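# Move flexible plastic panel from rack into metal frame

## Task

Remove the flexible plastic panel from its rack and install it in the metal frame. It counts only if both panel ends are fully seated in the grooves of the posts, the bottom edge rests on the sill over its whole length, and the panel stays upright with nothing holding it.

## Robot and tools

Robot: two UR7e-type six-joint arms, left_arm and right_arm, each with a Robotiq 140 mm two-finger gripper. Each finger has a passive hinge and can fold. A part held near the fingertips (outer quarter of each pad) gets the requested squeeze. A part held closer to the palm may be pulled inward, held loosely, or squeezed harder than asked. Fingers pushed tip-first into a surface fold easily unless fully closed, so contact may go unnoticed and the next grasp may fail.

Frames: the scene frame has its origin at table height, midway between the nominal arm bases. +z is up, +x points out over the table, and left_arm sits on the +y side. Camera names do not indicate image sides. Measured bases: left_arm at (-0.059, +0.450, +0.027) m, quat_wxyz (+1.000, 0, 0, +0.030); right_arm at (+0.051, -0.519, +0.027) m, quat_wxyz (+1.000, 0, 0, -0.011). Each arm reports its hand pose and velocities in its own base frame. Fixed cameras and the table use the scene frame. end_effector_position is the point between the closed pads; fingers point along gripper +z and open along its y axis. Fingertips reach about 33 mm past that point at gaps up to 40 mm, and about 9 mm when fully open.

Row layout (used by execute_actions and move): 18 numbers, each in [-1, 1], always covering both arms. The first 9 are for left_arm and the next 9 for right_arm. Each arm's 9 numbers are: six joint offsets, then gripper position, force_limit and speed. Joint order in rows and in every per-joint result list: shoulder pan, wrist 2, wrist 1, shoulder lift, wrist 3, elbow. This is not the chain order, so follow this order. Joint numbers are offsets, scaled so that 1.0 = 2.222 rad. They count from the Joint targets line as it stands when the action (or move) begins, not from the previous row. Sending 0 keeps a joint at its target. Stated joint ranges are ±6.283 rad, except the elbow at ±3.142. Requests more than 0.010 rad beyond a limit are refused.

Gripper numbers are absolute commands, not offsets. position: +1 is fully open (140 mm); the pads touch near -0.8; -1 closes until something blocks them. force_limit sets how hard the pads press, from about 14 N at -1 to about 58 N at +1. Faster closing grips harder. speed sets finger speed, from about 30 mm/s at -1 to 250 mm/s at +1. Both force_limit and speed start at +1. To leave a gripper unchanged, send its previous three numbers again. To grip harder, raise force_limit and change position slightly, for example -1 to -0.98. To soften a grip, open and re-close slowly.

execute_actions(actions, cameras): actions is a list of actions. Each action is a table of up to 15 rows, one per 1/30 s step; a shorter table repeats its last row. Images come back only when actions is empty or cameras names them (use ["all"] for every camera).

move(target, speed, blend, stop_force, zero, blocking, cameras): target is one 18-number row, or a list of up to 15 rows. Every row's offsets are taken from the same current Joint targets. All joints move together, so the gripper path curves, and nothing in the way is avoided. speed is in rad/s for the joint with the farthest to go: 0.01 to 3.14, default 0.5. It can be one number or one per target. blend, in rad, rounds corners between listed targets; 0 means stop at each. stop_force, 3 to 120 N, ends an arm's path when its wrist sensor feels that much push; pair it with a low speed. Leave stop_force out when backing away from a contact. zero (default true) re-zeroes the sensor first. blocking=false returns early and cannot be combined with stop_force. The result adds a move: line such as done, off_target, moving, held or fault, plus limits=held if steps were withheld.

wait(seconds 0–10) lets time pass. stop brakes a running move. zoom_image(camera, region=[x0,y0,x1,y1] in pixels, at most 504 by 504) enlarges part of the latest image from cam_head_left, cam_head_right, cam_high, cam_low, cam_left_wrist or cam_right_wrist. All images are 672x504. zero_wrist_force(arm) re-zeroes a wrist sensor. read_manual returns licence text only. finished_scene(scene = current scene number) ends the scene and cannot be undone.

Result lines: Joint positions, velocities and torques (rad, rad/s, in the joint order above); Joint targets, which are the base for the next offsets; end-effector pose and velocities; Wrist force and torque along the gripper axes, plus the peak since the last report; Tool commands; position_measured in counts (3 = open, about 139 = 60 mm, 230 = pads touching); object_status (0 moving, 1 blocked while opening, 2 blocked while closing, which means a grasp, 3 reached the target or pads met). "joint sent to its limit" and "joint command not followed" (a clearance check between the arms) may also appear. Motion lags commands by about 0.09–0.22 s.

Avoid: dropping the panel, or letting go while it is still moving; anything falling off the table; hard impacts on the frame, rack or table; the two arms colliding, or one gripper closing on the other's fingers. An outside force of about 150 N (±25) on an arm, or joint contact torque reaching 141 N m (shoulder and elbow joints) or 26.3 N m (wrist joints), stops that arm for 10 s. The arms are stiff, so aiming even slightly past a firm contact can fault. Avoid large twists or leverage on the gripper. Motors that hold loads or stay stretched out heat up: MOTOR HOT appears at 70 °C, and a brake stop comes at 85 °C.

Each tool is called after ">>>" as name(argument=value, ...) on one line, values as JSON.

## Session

>>> execute_actions(actions=[], cameras=["all"])

Scene clock: 0.00 s.
left_arm: end_effector_position=(+0.3227, -0.0367, +0.1395) position_measured=3 object_status=3 end_effector_quat_wxyz=(-0.049, +0.909, -0.394, +0.124) | right_arm: end_effector_position=(+1.0232, +0.3931, +0.3299) position_measured=3 object_status=3 end_effector_quat_wxyz=(-0.281, +0.783, -0.059, +0.552)
Joint names: [shoulder pan, wrist 2, wrist 1, shoulder lift, wrist 3, elbow]
Joint positions: left_arm=[-0.721 -1.403 -1.938 -2.296 3.256 2.454] | right_arm=[0.187 -1.368 -3.062 -0.507 3.638 0.668]
Joint velocities: within noise
Joint torques (N m): no reading
Wrist force (N): no reading
Wrist torque (N m): no reading
Wrist force, peak (N): no reading
Joint targets: left_arm=[-0.721 -1.403 -1.938 -2.296 3.256 2.454] | right_arm=[0.187 -1.368 -3.062 -0.507 3.638 0.668]
Tool commands: left_gripper/position=+1.0 left_gripper/force_limit=+1.0 left_gripper/speed=+1.0 right_gripper/position=+1.0 right_gripper/force_limit=+1.0 right_gripper/speed=+1.0

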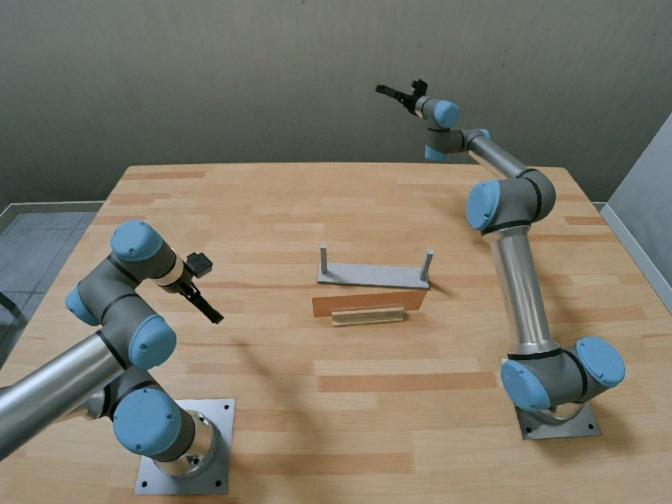

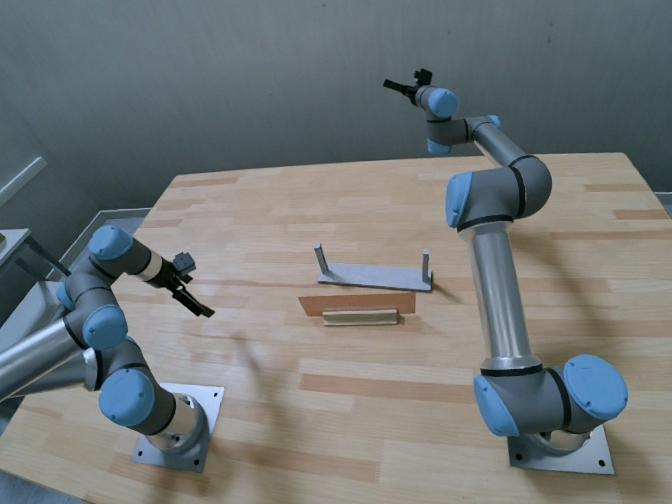

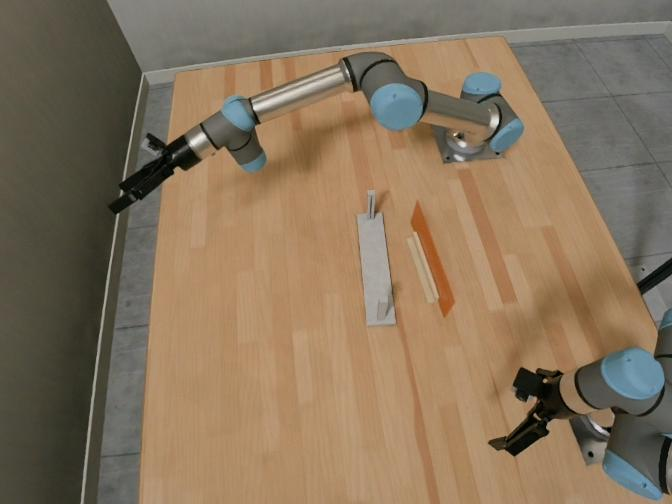

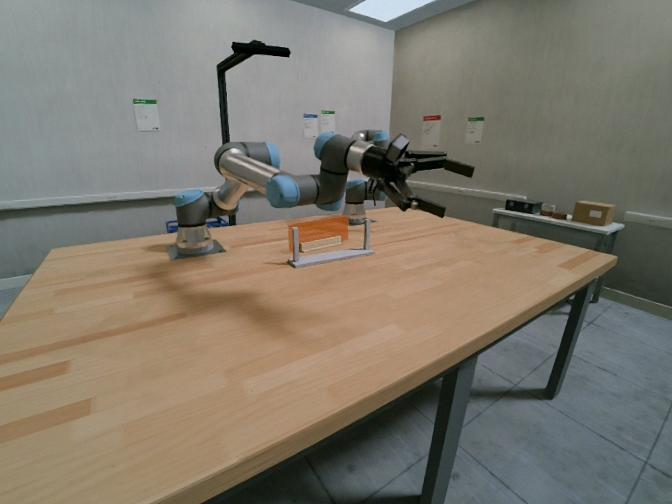

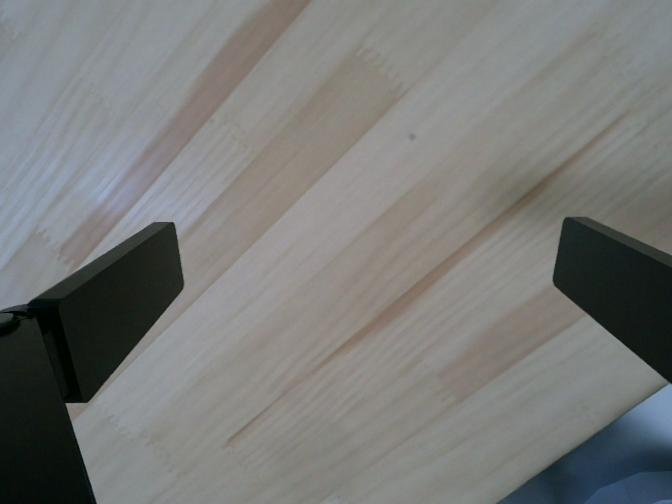

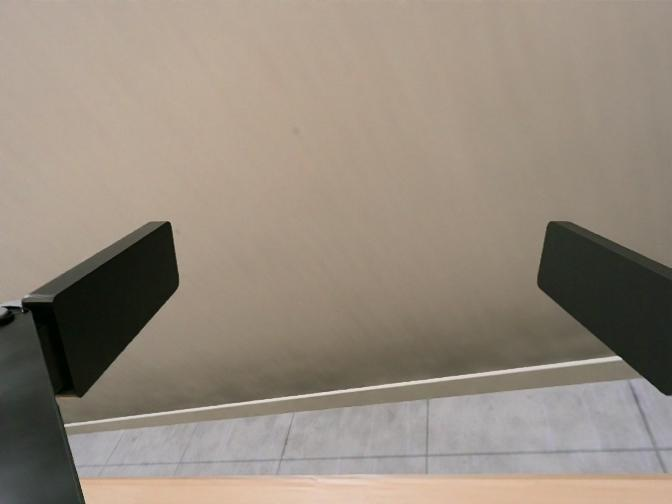

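>>> move(target=[-0.173893, -0.075516, 0.169457, 0.332026, -0.990099, -0.407332, 1, 1, 1, 0.235122, -0.091267, 0.676141, -0.505671, 0.74646, 0.428181, 1, 1, 1], speed=1.0, cameras=[])

>>> move(target=[0, 0, 0, 0, -0.286138, 0, 1, 1, 1, 0, 0, 0, 0, 0, 0, 1, 1, 1], speed=0.8, cameras=["all"])

Scene clock: 49.07 s.
left_arm: end_effector_position=(+0.3417, -0.3850, +0.2800) position_measured=3 object_status=3 end_effector_quat_wxyz=(+0.000, +0.883, +0.470, +0.000) | right_arm: end_effector_position=(+0.2671, +0.4051, +0.2799) position_measured=3 object_status=3 end_effector_quat_wxyz=(+0.000, +0.750, -0.661, +0.000)
Joint names: [shoulder pan, wrist 2, wrist 1, shoulder lift, wrist 3, elbow]
Joint positions: left_arm=[-1.107 -1.57 -1.562 -1.559 1.056 1.549] | right_arm=[0.709 -1.571 -1.56 -1.63 5.296 1.619]
Joint torques (N m): left_arm=[-7.51 -1.53 -1.31 -16.08 -1.33 -37.35] | right_arm=[13.09 -2.26 -1.17 -28.29 2.03 -10.89]
Wrist force (N): left_arm=[-0.9 0.7 -0.6] | right_arm=[3.2 -1.1 1.8]
Wrist torque (N m): left_arm=[0.20 0.12 0.05] | right_arm=[0.04 -0.67 -0.41]
Wrist force, peak (N): left_arm=[-1.9 1.2 -0.6] | right_arm=[4.0 1.0 2.1]
Joint targets: left_arm=[-1.107 -1.571 -1.562 -1.558 1.056 1.549] | right_arm=[0.709 -1.571 -1.559 -1.630 5.297 1.619]
move: done
No camera images: "cameras" was empty.

Scene clock: 50.70 s.
left_arm: end_effector_position=(+0.3417, -0.3851, +0.2800) position_measured=3 object_status=3 end_effector_quat_wxyz=(+0.000, +0.692, +0.722, +0.000) | right_arm: end_effector_position=(+0.2670, +0.4050, +0.2799) position_measured=3 object_status=3 end_effector_quat_wxyz=(+0.000, +0.750, -0.661, +0.000)
Joint names: [shoulder pan, wrist 2, wrist 1, shoulder lift, wrist 3, elbow]
Joint positions: left_arm=[-1.107 -1.571 -1.562 -1.558 0.42 1.549] | right_arm=[0.709 -1.571 -1.559 -1.63 5.297 1.619]
Joint torques (N m): left_arm=[-7.16 -1.71 -1.53 -16.7 -1.48 -38.64] | right_arm=[12.28 -2.08 -1.66 -28.81 2.05 -12.85]
Wrist force (N): left_arm=[-0.5 0.6 -0.3] | right_arm=[3.2 -1.1 2.0]
Wrist torque (N m): left_arm=[0.20 0.04 0.05] | right_arm=[0.02 -0.67 -0.40]
Wrist force, peak (N): left_arm=[-0.7 0.9 -0.7] | right_arm=[3.5 -0.8 1.9]
Joint targets: left_arm=[-1.107 -1.571 -1.562 -1.558 0.420 1.549] | right_arm=[0.709 -1.571 -1.559 -1.630 5.297 1.619]
move: done

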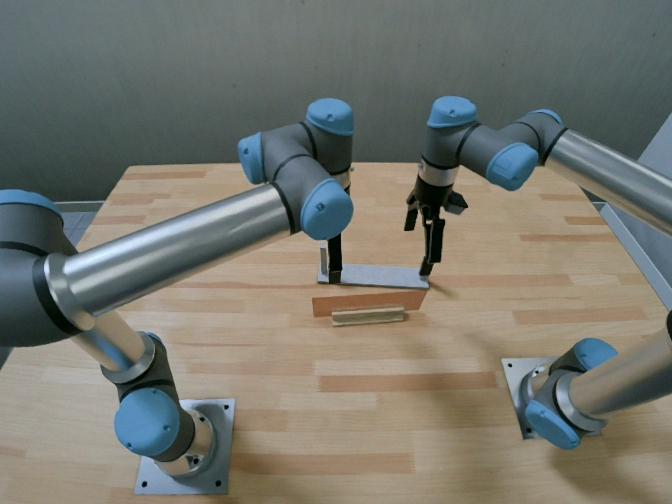

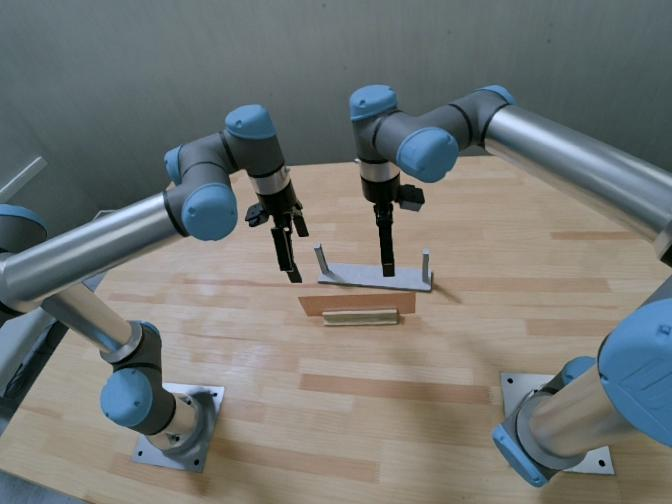

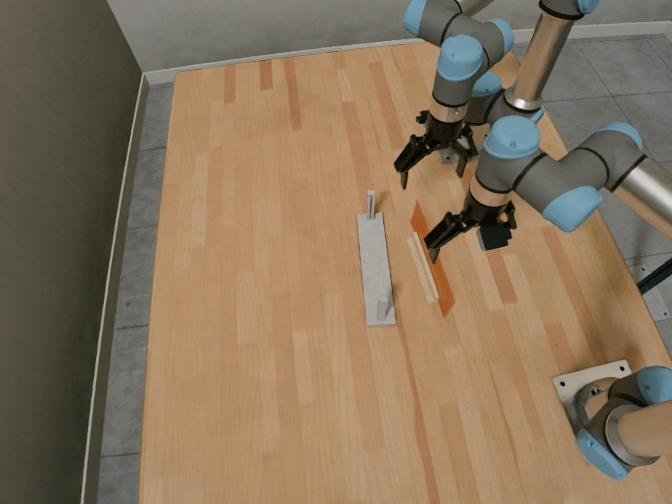

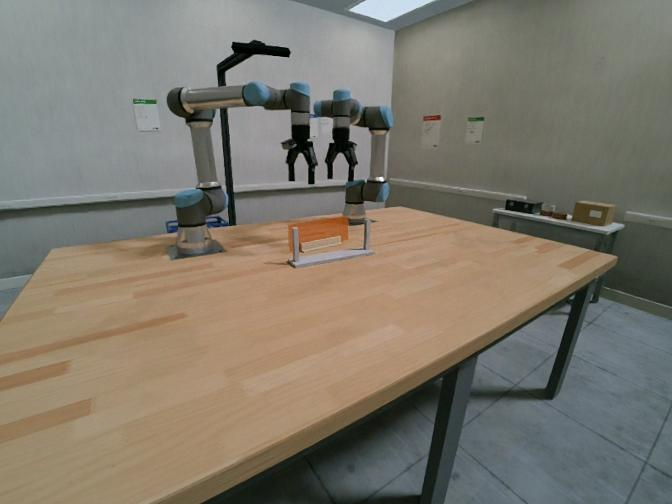

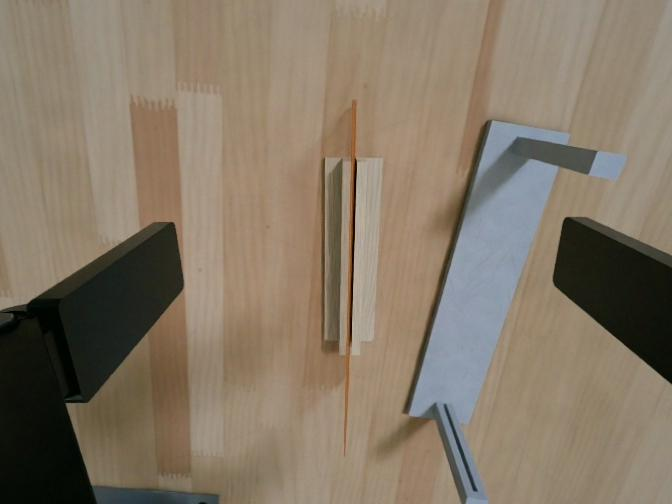

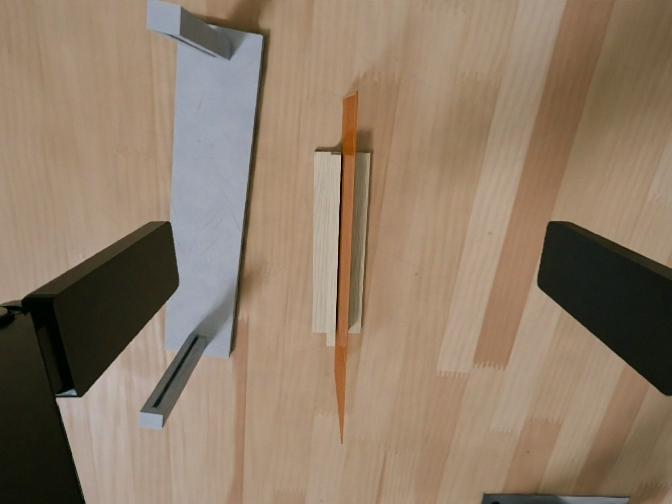

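>>> zoom_image(camera="cam_left_wrist", region=[310, 80, 400, 170])

>>> zoom_image(camera="cam_left_wrist", region=[305, 380, 395, 470])

>>> zoom_image(camera="cam_left_wrist", region=[480, 100, 640, 220])

>>> zoom_image(camera="cam_left_wrist", region=[390, 380, 510, 504])

>>> zoom_image(camera="cam_right_wrist", region=[305, 80, 395, 170])

>>> zoom_image(camera="cam_right_wrist", region=[300, 370, 390, 460])

>>> zoom_image(camera="cam_right_wrist", region=[130, 0, 290, 120])

>>> zoom_image(camera="cam_right_wrist", region=[125, 310, 255, 440])

Scaled by 5.600 from the camera's 672x504 image, which has a finer 960x720 frame.

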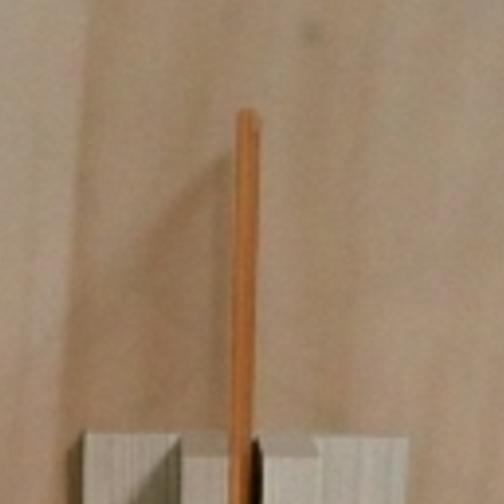

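Scaled by 5.600 from the camera's 672x504 image, which has a finer 960x720 frame.

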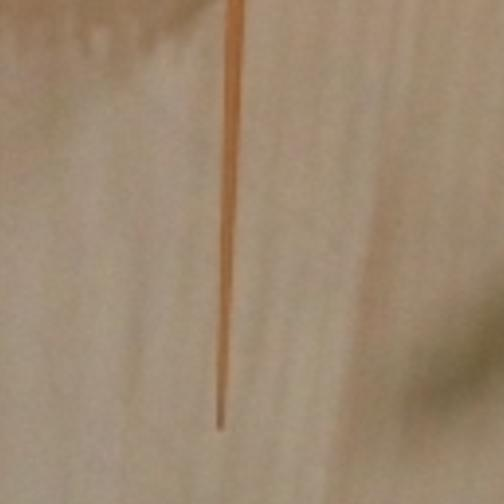

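Scaled by 3.150 from the camera's 672x504 image, which has a finer 960x720 frame.

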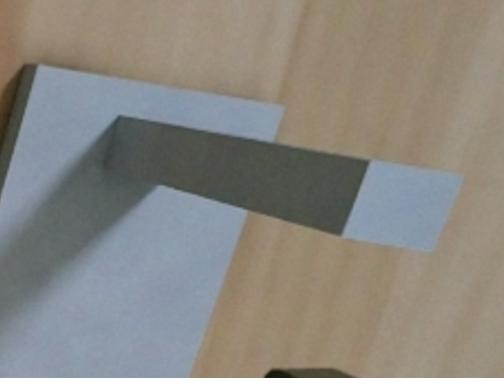

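Scaled by 4.065 from the camera's 672x504 image, which has a finer 960x720 frame.

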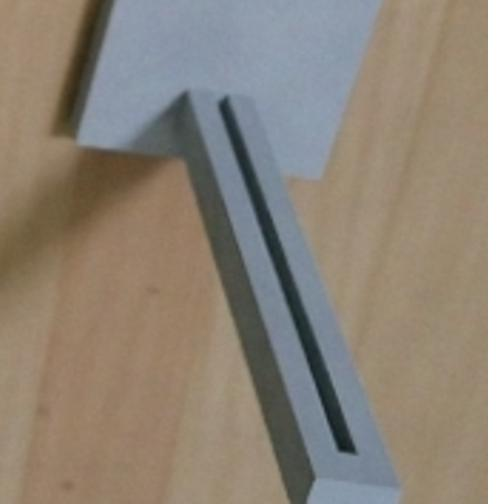

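Scaled by 5.600 from the camera's 672x504 image, which has a finer 960x720 frame.

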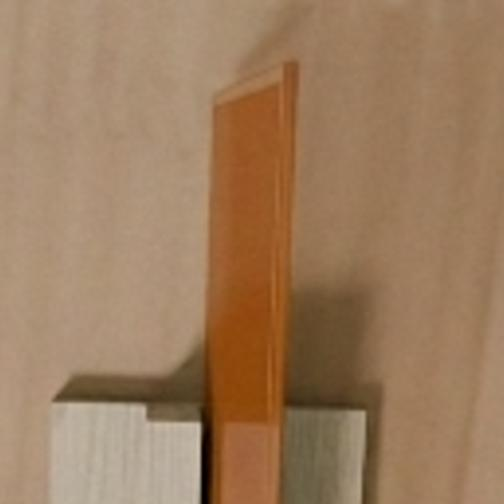

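Scaled by 5.600 from the camera's 672x504 image, which has a finer 960x720 frame.

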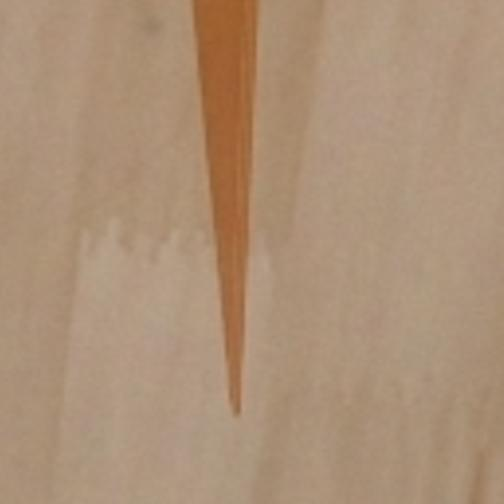

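Scaled by 3.150 from the camera's 672x504 image, which has a finer 960x720 frame.

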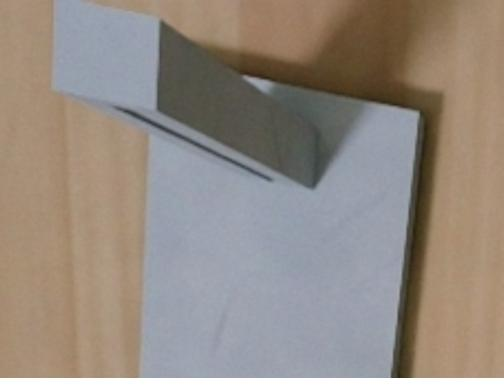

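Scaled by 3.877 from the camera's 672x504 image, which has a finer 960x720 frame.

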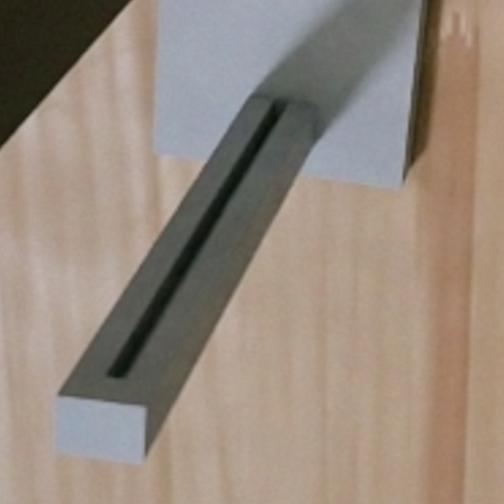

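>>> move(target=[[-0.0043678, 0.0032837, -0.1406203, 0.0228513, 0.0008752, 0.1162925, -0.286, 1, 0, 0.0006376, -0.0016671, -0.1430914, 0.0080086, 0.0098995, 0.1326791, -0.286, 1, 0], [-0.0043678, 0.0032837, -0.1893427, 0.0384808, 0.0008752, 0.1493855, -0.286, 1, 0, 0.0006376, -0.0016671, -0.1938042, 0.0244046, 0.0098995, 0.166996, -0.286, 1, 0]], speed=[0.5, 0.2], blend=[0.02, 0], cameras=["cam_left_wrist", "cam_right_wrist", "cam_head_left"])

Scene clock: 114.13 s.
left_arm: end_effector_position=(+0.3423, -0.3919, +0.1192) position_measured=165 object_status=3 end_effector_quat_wxyz=(+0.003, +0.696, +0.718, +0.003) end_effector_velocity=(+0.000, -0.001, -0.001) end_effector_angular_velocity=(-0.002, +0.000, +0.000) | right_arm: end_effector_position=(+0.2608, +0.3990, +0.1191) position_measured=165 object_status=3 end_effector_quat_wxyz=(-0.002, +0.743, -0.669, +0.002)
Joint names: [shoulder pan, wrist 2, wrist 1, shoulder lift, wrist 3, elbow]
Joint positions: left_arm=[-1.117 -1.563 -1.982 -1.473 0.422 1.881] | right_arm=[0.711 -1.574 -1.99 -1.576 5.319 1.99]
Joint velocities: left_arm=[0 -0.001 -0.006 0.001 0 0.003] | right_arm=[within noise]
Joint torques (N m): left_arm=[-6.91 1.89 -3.6 -19.6 1.21 -10.31] | right_arm=[12.85 -2.17 -4.77 -16.9 1.97 -9.72]
Wrist force (N): left_arm=[-0.7 0.7 -0.2] | right_arm=[3.3 -0.6 1.7]
Wrist torque (N m): left_arm=[0.19 0.10 -0.05] | right_arm=[0.11 -0.76 -0.39]
Wrist force, peak (N): left_arm=[-0.5 0.9 -1.7] | right_arm=[3.4 -0.6 2.9]
Joint targets: left_arm=[-1.117 -1.563 -1.983 -1.473 0.422 1.881] | right_arm=[0.711 -1.574 -1.990 -1.576 5.319 1.991]
move: done
Images, in order (width x height): cam_head_left 672x504, cam_left_wrist 672x504, cam_right_wrist 672x504.

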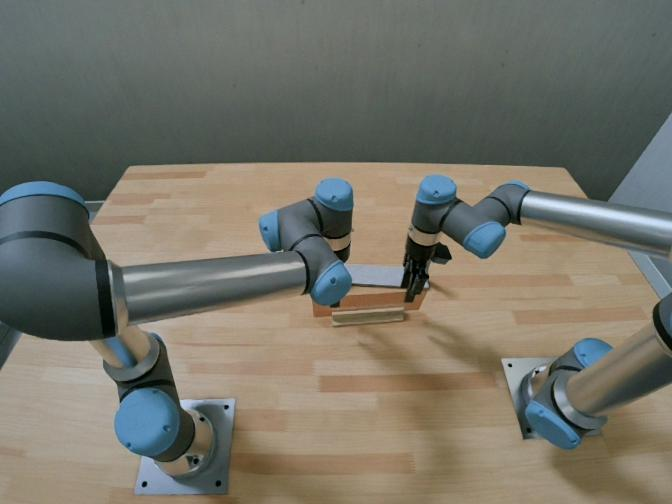

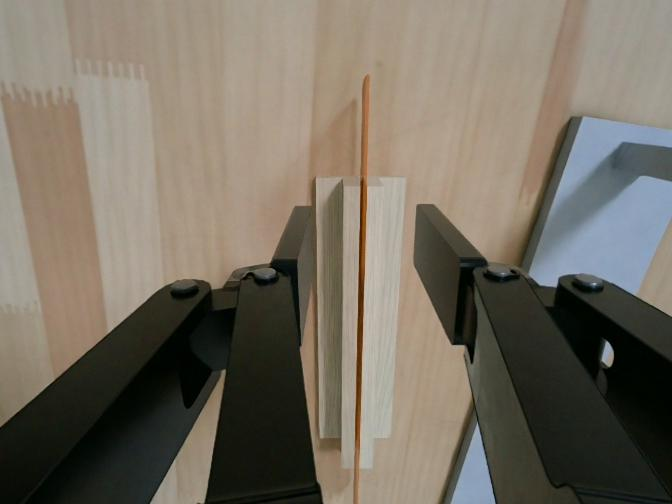

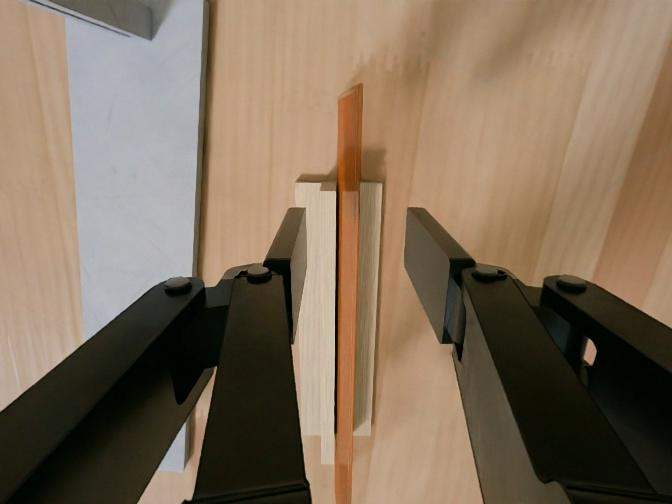

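>>> execute_actions(actions=[[[0, 0, 0, 0, 0, 0, -1, 1, -1, 0, 0, 0, 0, 0, 0, -1, 1, -1]]], cameras=["cam_left_wrist", "cam_right_wrist"])

Scene clock: 119.37 s.
left_arm: end_effector_position=(+0.3423, -0.3919, +0.1191) position_measured=232 object_status=0 end_effector_quat_wxyz=(+0.003, +0.696, +0.718, +0.003) | right_arm: end_effector_position=(+0.2608, +0.3990, +0.1190) position_measured=232 object_status=0 end_effector_quat_wxyz=(-0.002, +0.743, -0.669, +0.002)
Joint names: [shoulder pan, wrist 2, wrist 1, shoulder lift, wrist 3, elbow]
Joint positions: left_arm=[-1.117 -1.563 -1.983 -1.473 0.422 1.881] | right_arm=[0.711 -1.574 -1.99 -1.576 5.319 1.991]
Joint torques (N m): left_arm=[-6.61 0.87 -3.41 -19.29 1.18 -9.94] | right_arm=[12.17 -1.17 -2.67 -16.28 2.01 -11.29]
Wrist force (N): left_arm=[0.1 0.4 -1.8] | right_arm=[3.8 -1.3 0.0]
Wrist torque (N m): left_arm=[0.15 0.05 -0.02] | right_arm=[0.09 -0.76 -0.36]
Wrist force, peak (N): left_arm=[0.3 0.6 -2.4] | right_arm=[4.0 -1.1 0.2]
Joint targets: left_arm=[-1.117 -1.563 -1.983 -1.473 0.422 1.881] | right_arm=[0.711 -1.574 -1.990 -1.576 5.319 1.991]
Step readings (joint positions of left_arm | right_arm):
0: [-1.117 -1.563 -1.983 -1.473 0.422 1.881] | [0.711 -1.574 -1.990 -1.576 5.319 1.991]
1: [-1.117 -1.563 -1.983 -1.473 0.422 1.881] | [0.711 -1.574 -1.990 -1.576 5.319 1.991]
2: [-1.117 -1.563 -1.983 -1.473 0.422 1.881] | [0.711 -1.574 -1.990 -1.576 5.319 1.991]
4: [-1.117 -1.563 -1.983 -1.473 0.422 1.881] | [0.711 -1.574 -1.990 -1.576 5.319 1.991]
8: [-1.117 -1.563 -1.983 -1.473 0.422 1.881] | [0.711 -1.574 -1.990 -1.576 5.319 1.991]
15: [-1.117 -1.563 -1.983 -1.473 0.422 1.881] | [0.711 -1.574 -1.990 -1.576 5.319 1.991]
Images, in order (width x height): cam_left_wrist 672x504, cam_right_wrist 672x504.

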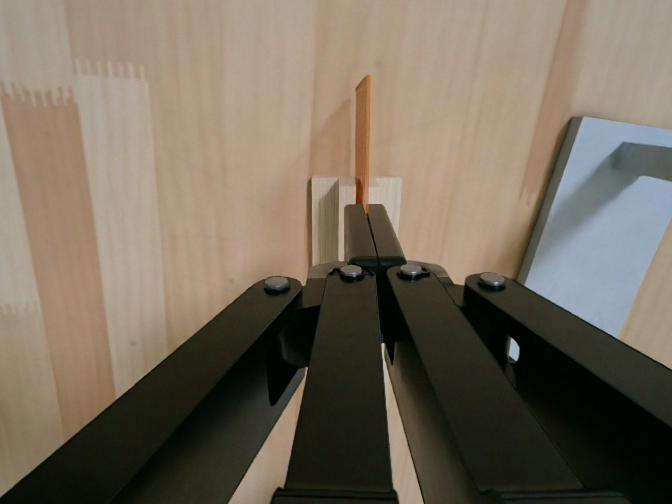

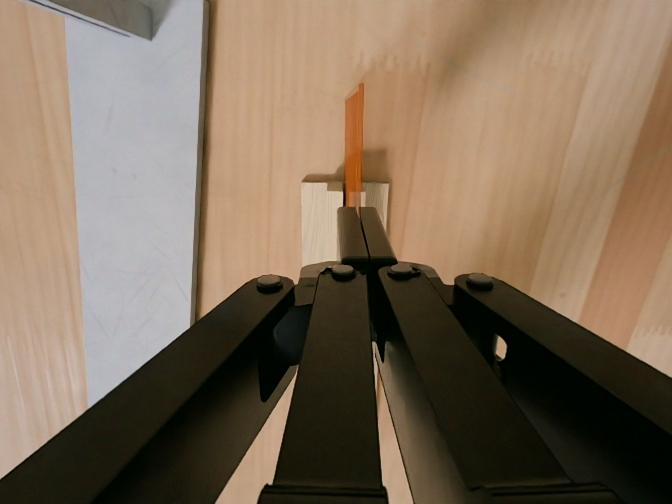

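>>> move(target=[[0, 0, 0.0119631, -0.0042632, 0, -0.0076999, -1, 1, -1, 0, 0, 0.0125154, -0.0044987, 0, -0.0080167, -1, 1, -1], [0, 0, 0.023875, -0.0082357, 0, -0.0156394, -1, 1, -1, 0, 0, 0.0249368, -0.0086758, 0, -0.016261, -1, 1, -1], [0, 0, 0.0357359, -0.0119174, 0, -0.0238184, -1, 1, -1, 0, 0, 0.0372642, -0.0125312, 0, -0.0247329, -1, 1, -1], [0, 0, 0.0475456, -0.0153086, 0, -0.0322371, -1, 1, -1, 0, 0, 0.0494974, -0.0160649, 0, -0.0334325, -1, 1, -1], [0, 0, 0.0593042, -0.018409, 0, -0.0408953, -1, 1, -1, 0, 0, 0.0616365, -0.0192769, 0, -0.0423596, -1, 1, -1]], speed=0.08, blend=[0.005, 0.005, 0.005, 0.005, 0], stop_force=20, cameras=["cam_left_wrist", "cam_right_wrist", "cam_head_left"])

Scene clock: 141.70 s.
left_arm: end_effector_position=(+0.3422, -0.3919, +0.1690) position_measured=232 object_status=3 end_effector_quat_wxyz=(+0.003, +0.696, +0.718, +0.003) | right_arm: end_effector_position=(+0.2608, +0.3990, +0.1690) position_measured=232 object_status=3 end_effector_quat_wxyz=(-0.002, +0.743, -0.669, +0.002)
Joint names: [shoulder pan, wrist 2, wrist 1, shoulder lift, wrist 3, elbow]
Joint positions: left_arm=[-1.117 -1.563 -1.851 -1.514 0.422 1.79] | right_arm=[0.711 -1.574 -1.853 -1.619 5.319 1.896]
Joint torques (N m): left_arm=[-1.67 -0.32 -1.67 -43.23 1.08 -36.94] | right_arm=[12.47 -2.02 -1.56 -28.11 1.96 -38.59]
Wrist force (N): left_arm=[-0.2 0.6 -0.1] | right_arm=[3.7 -1.1 2.0]
Wrist torque (N m): left_arm=[0.23 0.07 0.00] | right_arm=[0.11 -0.75 -0.36]
Wrist force, peak (N): left_arm=[0.1 0.7 -2.5] | right_arm=[4.0 -1.2 2.3]
Joint targets: left_arm=[-1.117 -1.563 -1.851 -1.514 0.422 1.790] | right_arm=[0.711 -1.574 -1.853 -1.619 5.319 1.896]
move: done
Images, in order (width x height): cam_head_left 672x504, cam_left_wrist 672x504, cam_right_wrist 672x504.

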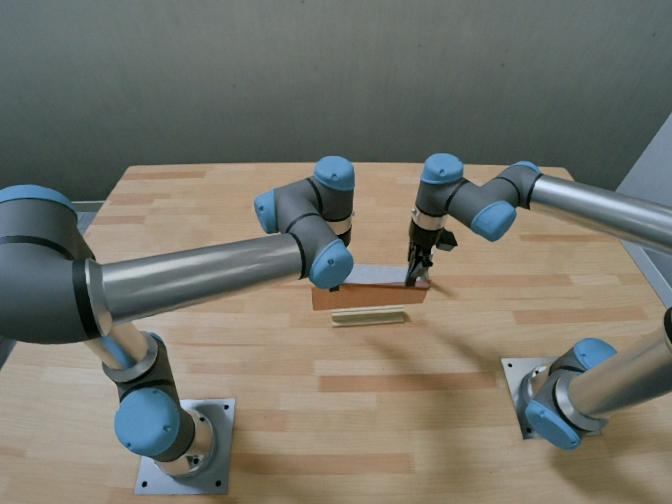

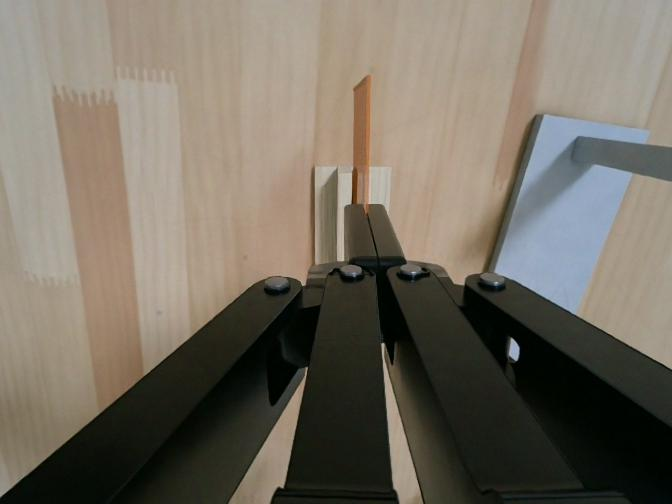

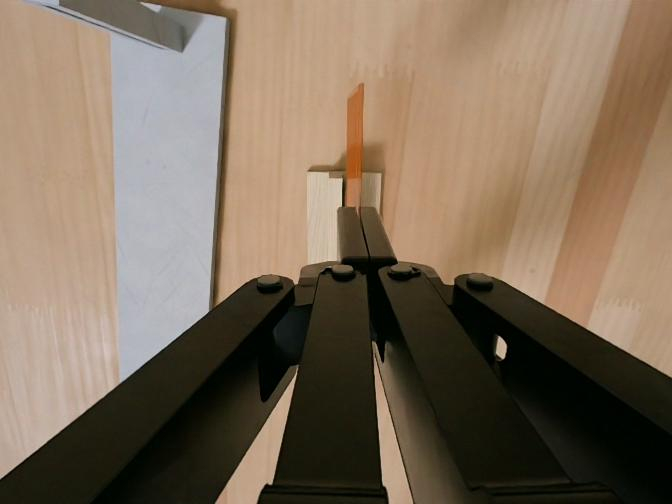

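>>> zoom_image(camera="cam_left_wrist", region=[520, 100, 672, 200])

>>> zoom_image(camera="cam_left_wrist", region=[480, 200, 620, 320])

>>> zoom_image(camera="cam_right_wrist", region=[60, 0, 250, 120])

>>> zoom_image(camera="cam_right_wrist", region=[100, 260, 250, 400])

Scaled by 3.316 from the camera's 672x504 image, which has a finer 960x720 frame.

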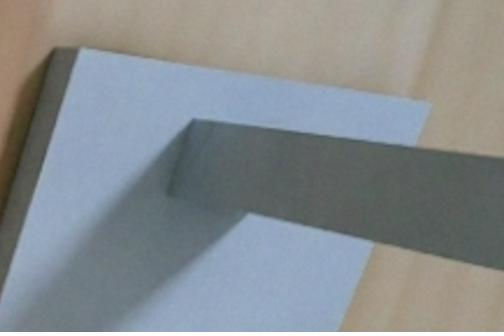

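Scaled by 3.600 from the camera's 672x504 image, which has a finer 960x720 frame.

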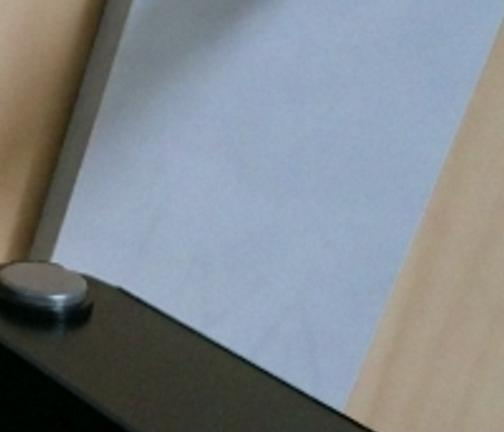

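Scaled by 2.653 from the camera's 672x504 image, which has a finer 960x720 frame.

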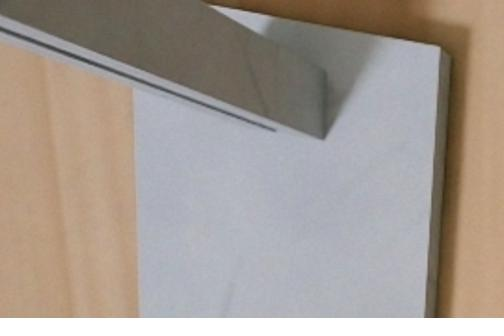

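Scaled by 3.360 from the camera's 672x504 image, which has a finer 960x720 frame.

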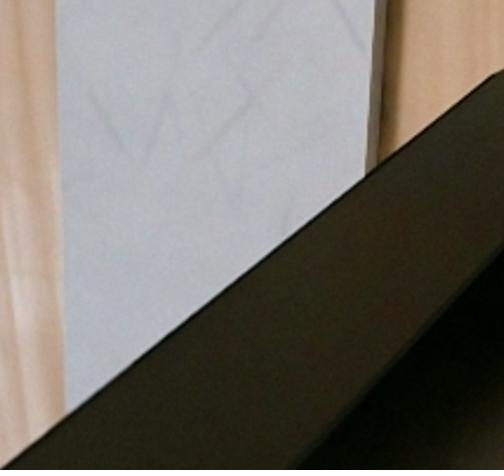

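>>> move(target=[[0.0000223,-0.0002768,-0.0006328,0.0000698,0.0720295,0.0000593,-1,1,-1,0.0000615,0.0004038,-0.0003032,0.0001183,-0.0719457,-0.0000497,-1,1,-1],[-0.0002266,-0.0006288,-0.0011472,0.0009227,0.1437879,-0.0007306,-1,1,-1,0.0008071,0.0008378,-0.0005633,0.0010399,-0.1432073,-0.0008782,-1,1,-1],[-0.0007415,-0.0010474,-0.0015278,0.0025518,0.21528,-0.002369,-1,1,-1,0.0022225,0.0012867,-0.000769,0.0027529,-0.2137991,-0.0024805,-1,1,-1]], speed=0.3, blend=0.02, stop_force=25, cameras=["cam_left_wrist", "cam_right_wrist"])

Scene clock: 240.70 s.
left_arm: end_effector_position=(+0.3424, -0.3958, +0.1690) position_measured=232 object_status=3 end_effector_quat_wxyz=(+0.004, +0.846, +0.532, +0.002) | right_arm: end_effector_position=(+0.2604, +0.4028, +0.1690) position_measured=232 object_status=3 end_effector_quat_wxyz=(-0.003, +0.881, -0.473, +0.001)
Joint names: [shoulder pan, wrist 2, wrist 1, shoulder lift, wrist 3, elbow]
Joint positions: left_arm=[-1.118 -1.566 -1.854 -1.508 0.9 1.785] | right_arm=[0.716 -1.571 -1.855 -1.613 4.844 1.891]
Joint torques (N m): left_arm=[-7.24 -1.77 -3.98 -18.38 1.46 -37.91] | right_arm=[13.07 2.05 -4.98 -16.17 -2.34 -38.34]
Wrist force (N): left_arm=[-0.5 0.5 0.1] | right_arm=[3.8 -0.9 2.5]
Wrist torque (N m): left_arm=[0.29 0.20 -0.28] | right_arm=[0.03 -0.57 0.08]
Wrist force, peak (N): left_arm=[-0.4 0.9 0.0] | right_arm=[4.5 -0.7 2.4]
Joint targets: left_arm=[-1.118 -1.566 -1.854 -1.508 0.900 1.785] | right_arm=[0.716 -1.571 -1.855 -1.613 4.843 1.891]
move: done
Images, in order (width x height): cam_left_wrist 672x504, cam_right_wrist 672x504.

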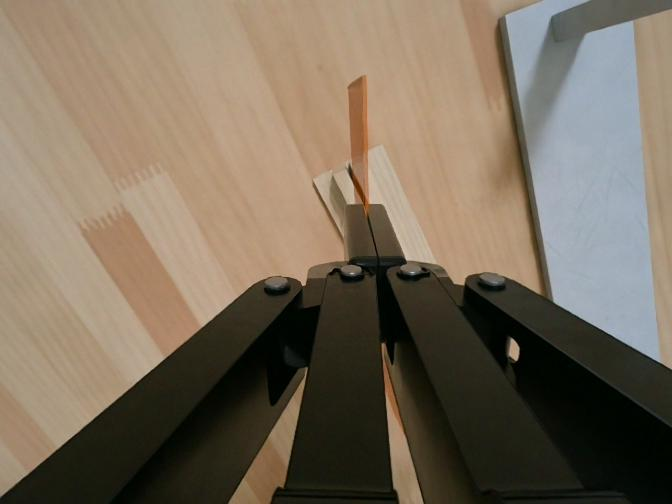

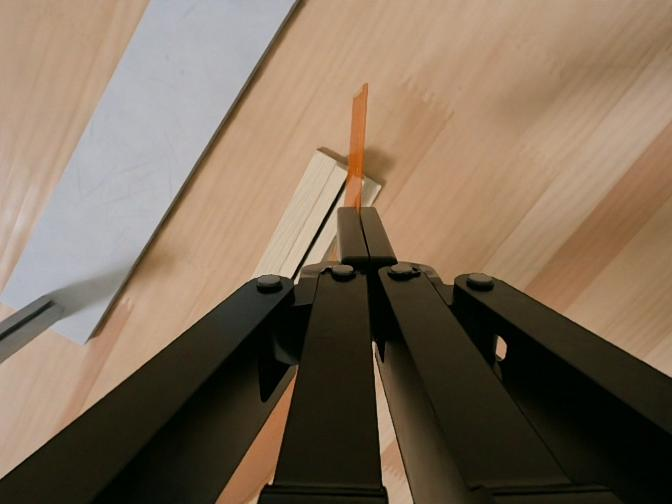

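>>> move(target=[[0.0247209,-0.0003136,0.0036472,0.0345214,0.0479735,-0.0383908,-1,1,-1,-0.0223649,-0.0000084,-0.0003413,0.0095615,0.0008876,-0.0092191,-1,1,-1],[0.0467058,-0.0006288,0.0104278,0.0696644,0.0932104,-0.0804919,-1,1,-1,-0.0433095,-0.0000233,-0.0004491,0.0208112,0.0031951,-0.020359,-1,1,-1],[0.0662695,-0.000942,0.0204703,0.1055964,0.1360266,-0.1266046,-1,1,-1,-0.06284,-0.0000472,-0.0001842,0.0336211,0.0069169,-0.0334304,-1,1,-1]], speed=0.25, blend=0.02, stop_force=25, cameras=["cam_left_wrist", "cam_right_wrist"])

Scene clock: 247.37 s.
left_arm: end_effector_position=(+0.4543, -0.4265, +0.1691) position_measured=232 object_status=3 end_effector_quat_wxyz=(+0.004, +0.885, +0.465, +0.002) | right_arm: end_effector_position=(+0.3405, +0.3799, +0.1690) position_measured=232 object_status=3 end_effector_quat_wxyz=(-0.003, +0.842, -0.540, +0.002)
Joint names: [shoulder pan, wrist 2, wrist 1, shoulder lift, wrist 3, elbow]
Joint positions: left_arm=[-0.971 -1.568 -1.809 -1.274 1.203 1.504] | right_arm=[0.576 -1.572 -1.855 -1.538 4.859 1.817]
Joint torques (N m): left_arm=[11.6 -1.22 -1.35 -29.89 1.5 -36.91] | right_arm=[-10.41 -2.08 -1.24 -20.31 1.58 -38.16]
Wrist force (N): left_arm=[-2.8 0.6 -0.7] | right_arm=[2.1 -1.9 2.3]
Wrist torque (N m): left_arm=[0.12 0.23 -0.34] | right_arm=[0.12 -0.60 -0.01]
Wrist force, peak (N): left_arm=[-3.2 0.5 0.0] | right_arm=[5.2 -0.1 2.5]
Joint targets: left_arm=[-0.971 -1.568 -1.809 -1.274 1.203 1.504] | right_arm=[0.576 -1.572 -1.855 -1.538 4.859 1.817]
move: done
Images, in order (width x height): cam_left_wrist 672x504, cam_right_wrist 672x504.

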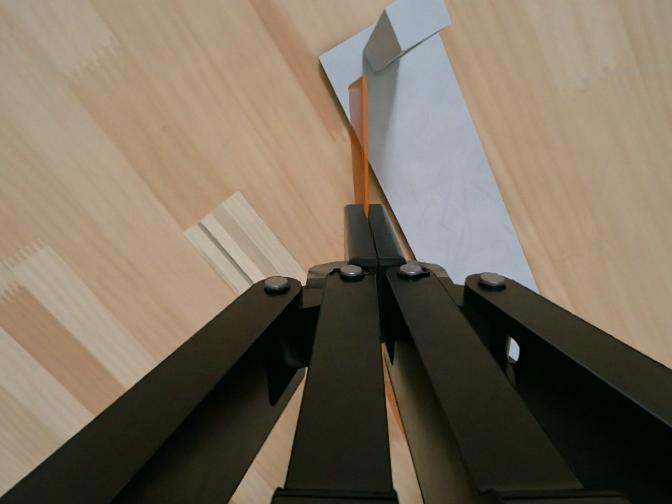

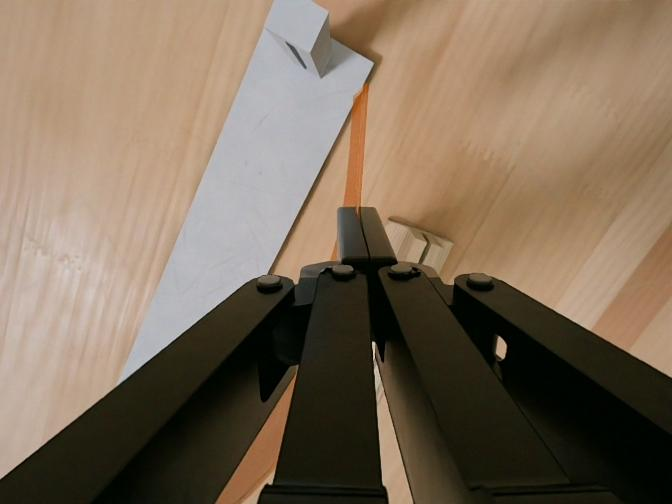

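>>> zoom_image(camera="cam_left_wrist", region=[310, 0, 470, 120])

>>> zoom_image(camera="cam_right_wrist", region=[240, 0, 400, 120])

Scaled by 3.150 from the camera's 672x504 image, which has a finer 960x720 frame.

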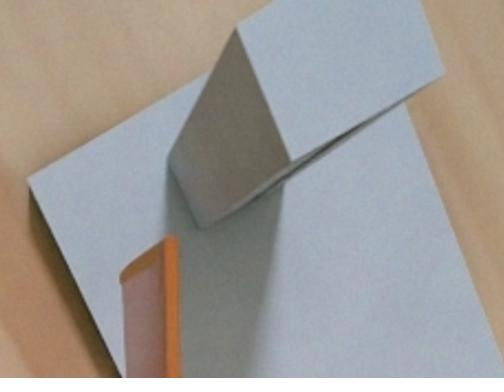

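Scaled by 3.150 from the camera's 672x504 image, which has a finer 960x720 frame.

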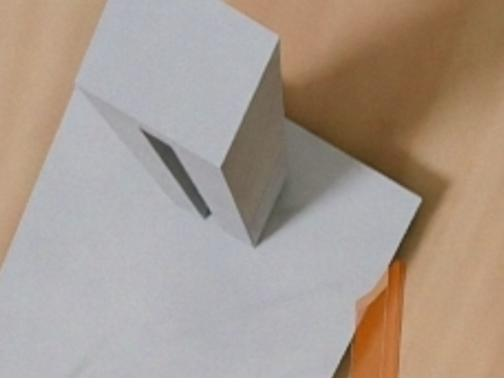

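>>> move(target=[0.0151561,-0.0001821,0.0087697,0.0249406,0.024157,-0.0337749,-1,1,-1,-0.0161687,0.0001624,0.001451,0.0227658,-0.0251696,-0.0242362,-1,1,-1], speed=0.1, stop_force=8, cameras=["cam_left_wrist", "cam_right_wrist"])

>>> zoom_image(camera="cam_left_wrist", region=[310, 40, 470, 160])

>>> zoom_image(camera="cam_right_wrist", region=[270, 40, 430, 160])

Scene clock: 310.90 s.
left_arm: end_effector_position=(+0.4825, -0.4304, +0.1691) position_measured=232 object_status=3 end_effector_quat_wxyz=(+0.004, +0.890, +0.456, +0.002) | right_arm: end_effector_position=(+0.3726, +0.3787, +0.1690) position_measured=232 object_status=3 end_effector_quat_wxyz=(-0.003, +0.847, -0.532, +0.002)
Joint names: [shoulder pan, wrist 2, wrist 1, shoulder lift, wrist 3, elbow]
Joint positions: left_arm=[-0.937 -1.568 -1.789 -1.218 1.256 1.429] | right_arm=[0.54 -1.571 -1.852 -1.488 4.803 1.763]
Joint torques (N m): left_arm=[10.79 -1.37 -1.33 -32.95 1.54 -36.86] | right_arm=[-10.16 1.64 -1.35 -21.91 -2.33 -38.5]
Wrist force (N): left_arm=[-2.5 0.6 -0.3] | right_arm=[2.2 -1.8 2.0]
Wrist torque (N m): left_arm=[0.10 0.26 -0.37] | right_arm=[0.07 -0.63 0.13]
Wrist force, peak (N): left_arm=[-3.2 0.1 0.3] | right_arm=[3.1 -1.5 2.6]
Joint targets: left_arm=[-0.937 -1.568 -1.789 -1.218 1.256 1.429] | right_arm=[0.540 -1.571 -1.852 -1.488 4.803 1.763]
move: done
Images, in order (width x height): cam_left_wrist 672x504, cam_right_wrist 672x504.

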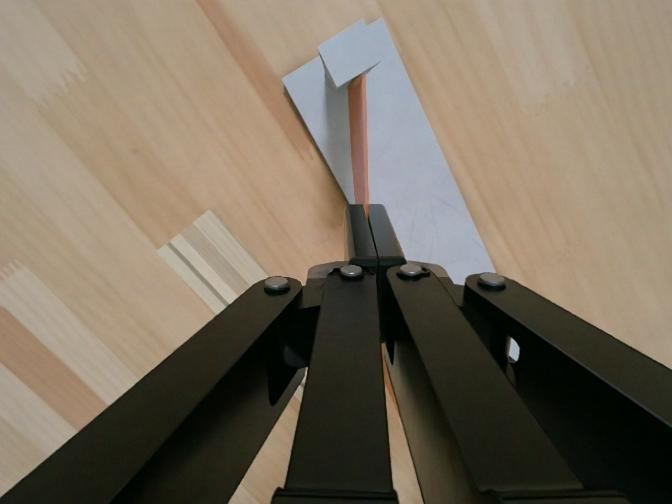

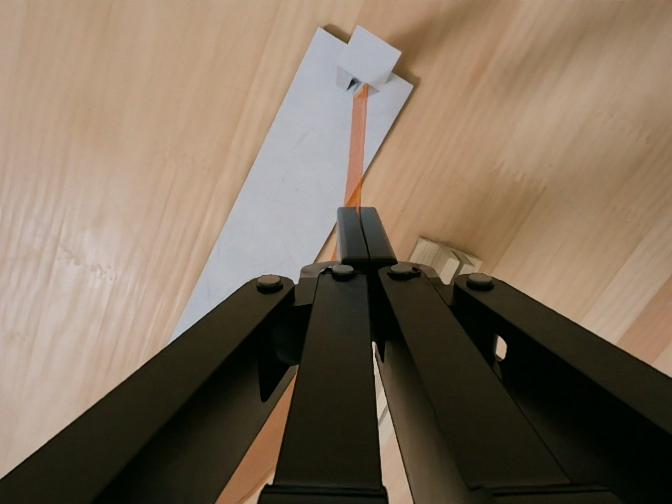

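Scaled by 3.150 from the camera's 672x504 image, which has a finer 960x720 frame.

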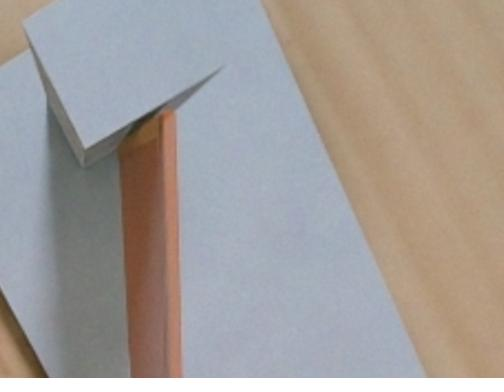

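Scaled by 3.150 from the camera's 672x504 image, which has a finer 960x720 frame.

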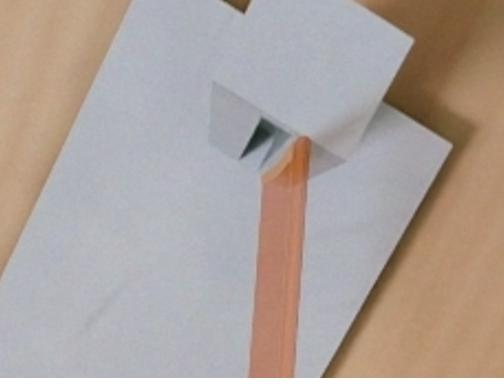

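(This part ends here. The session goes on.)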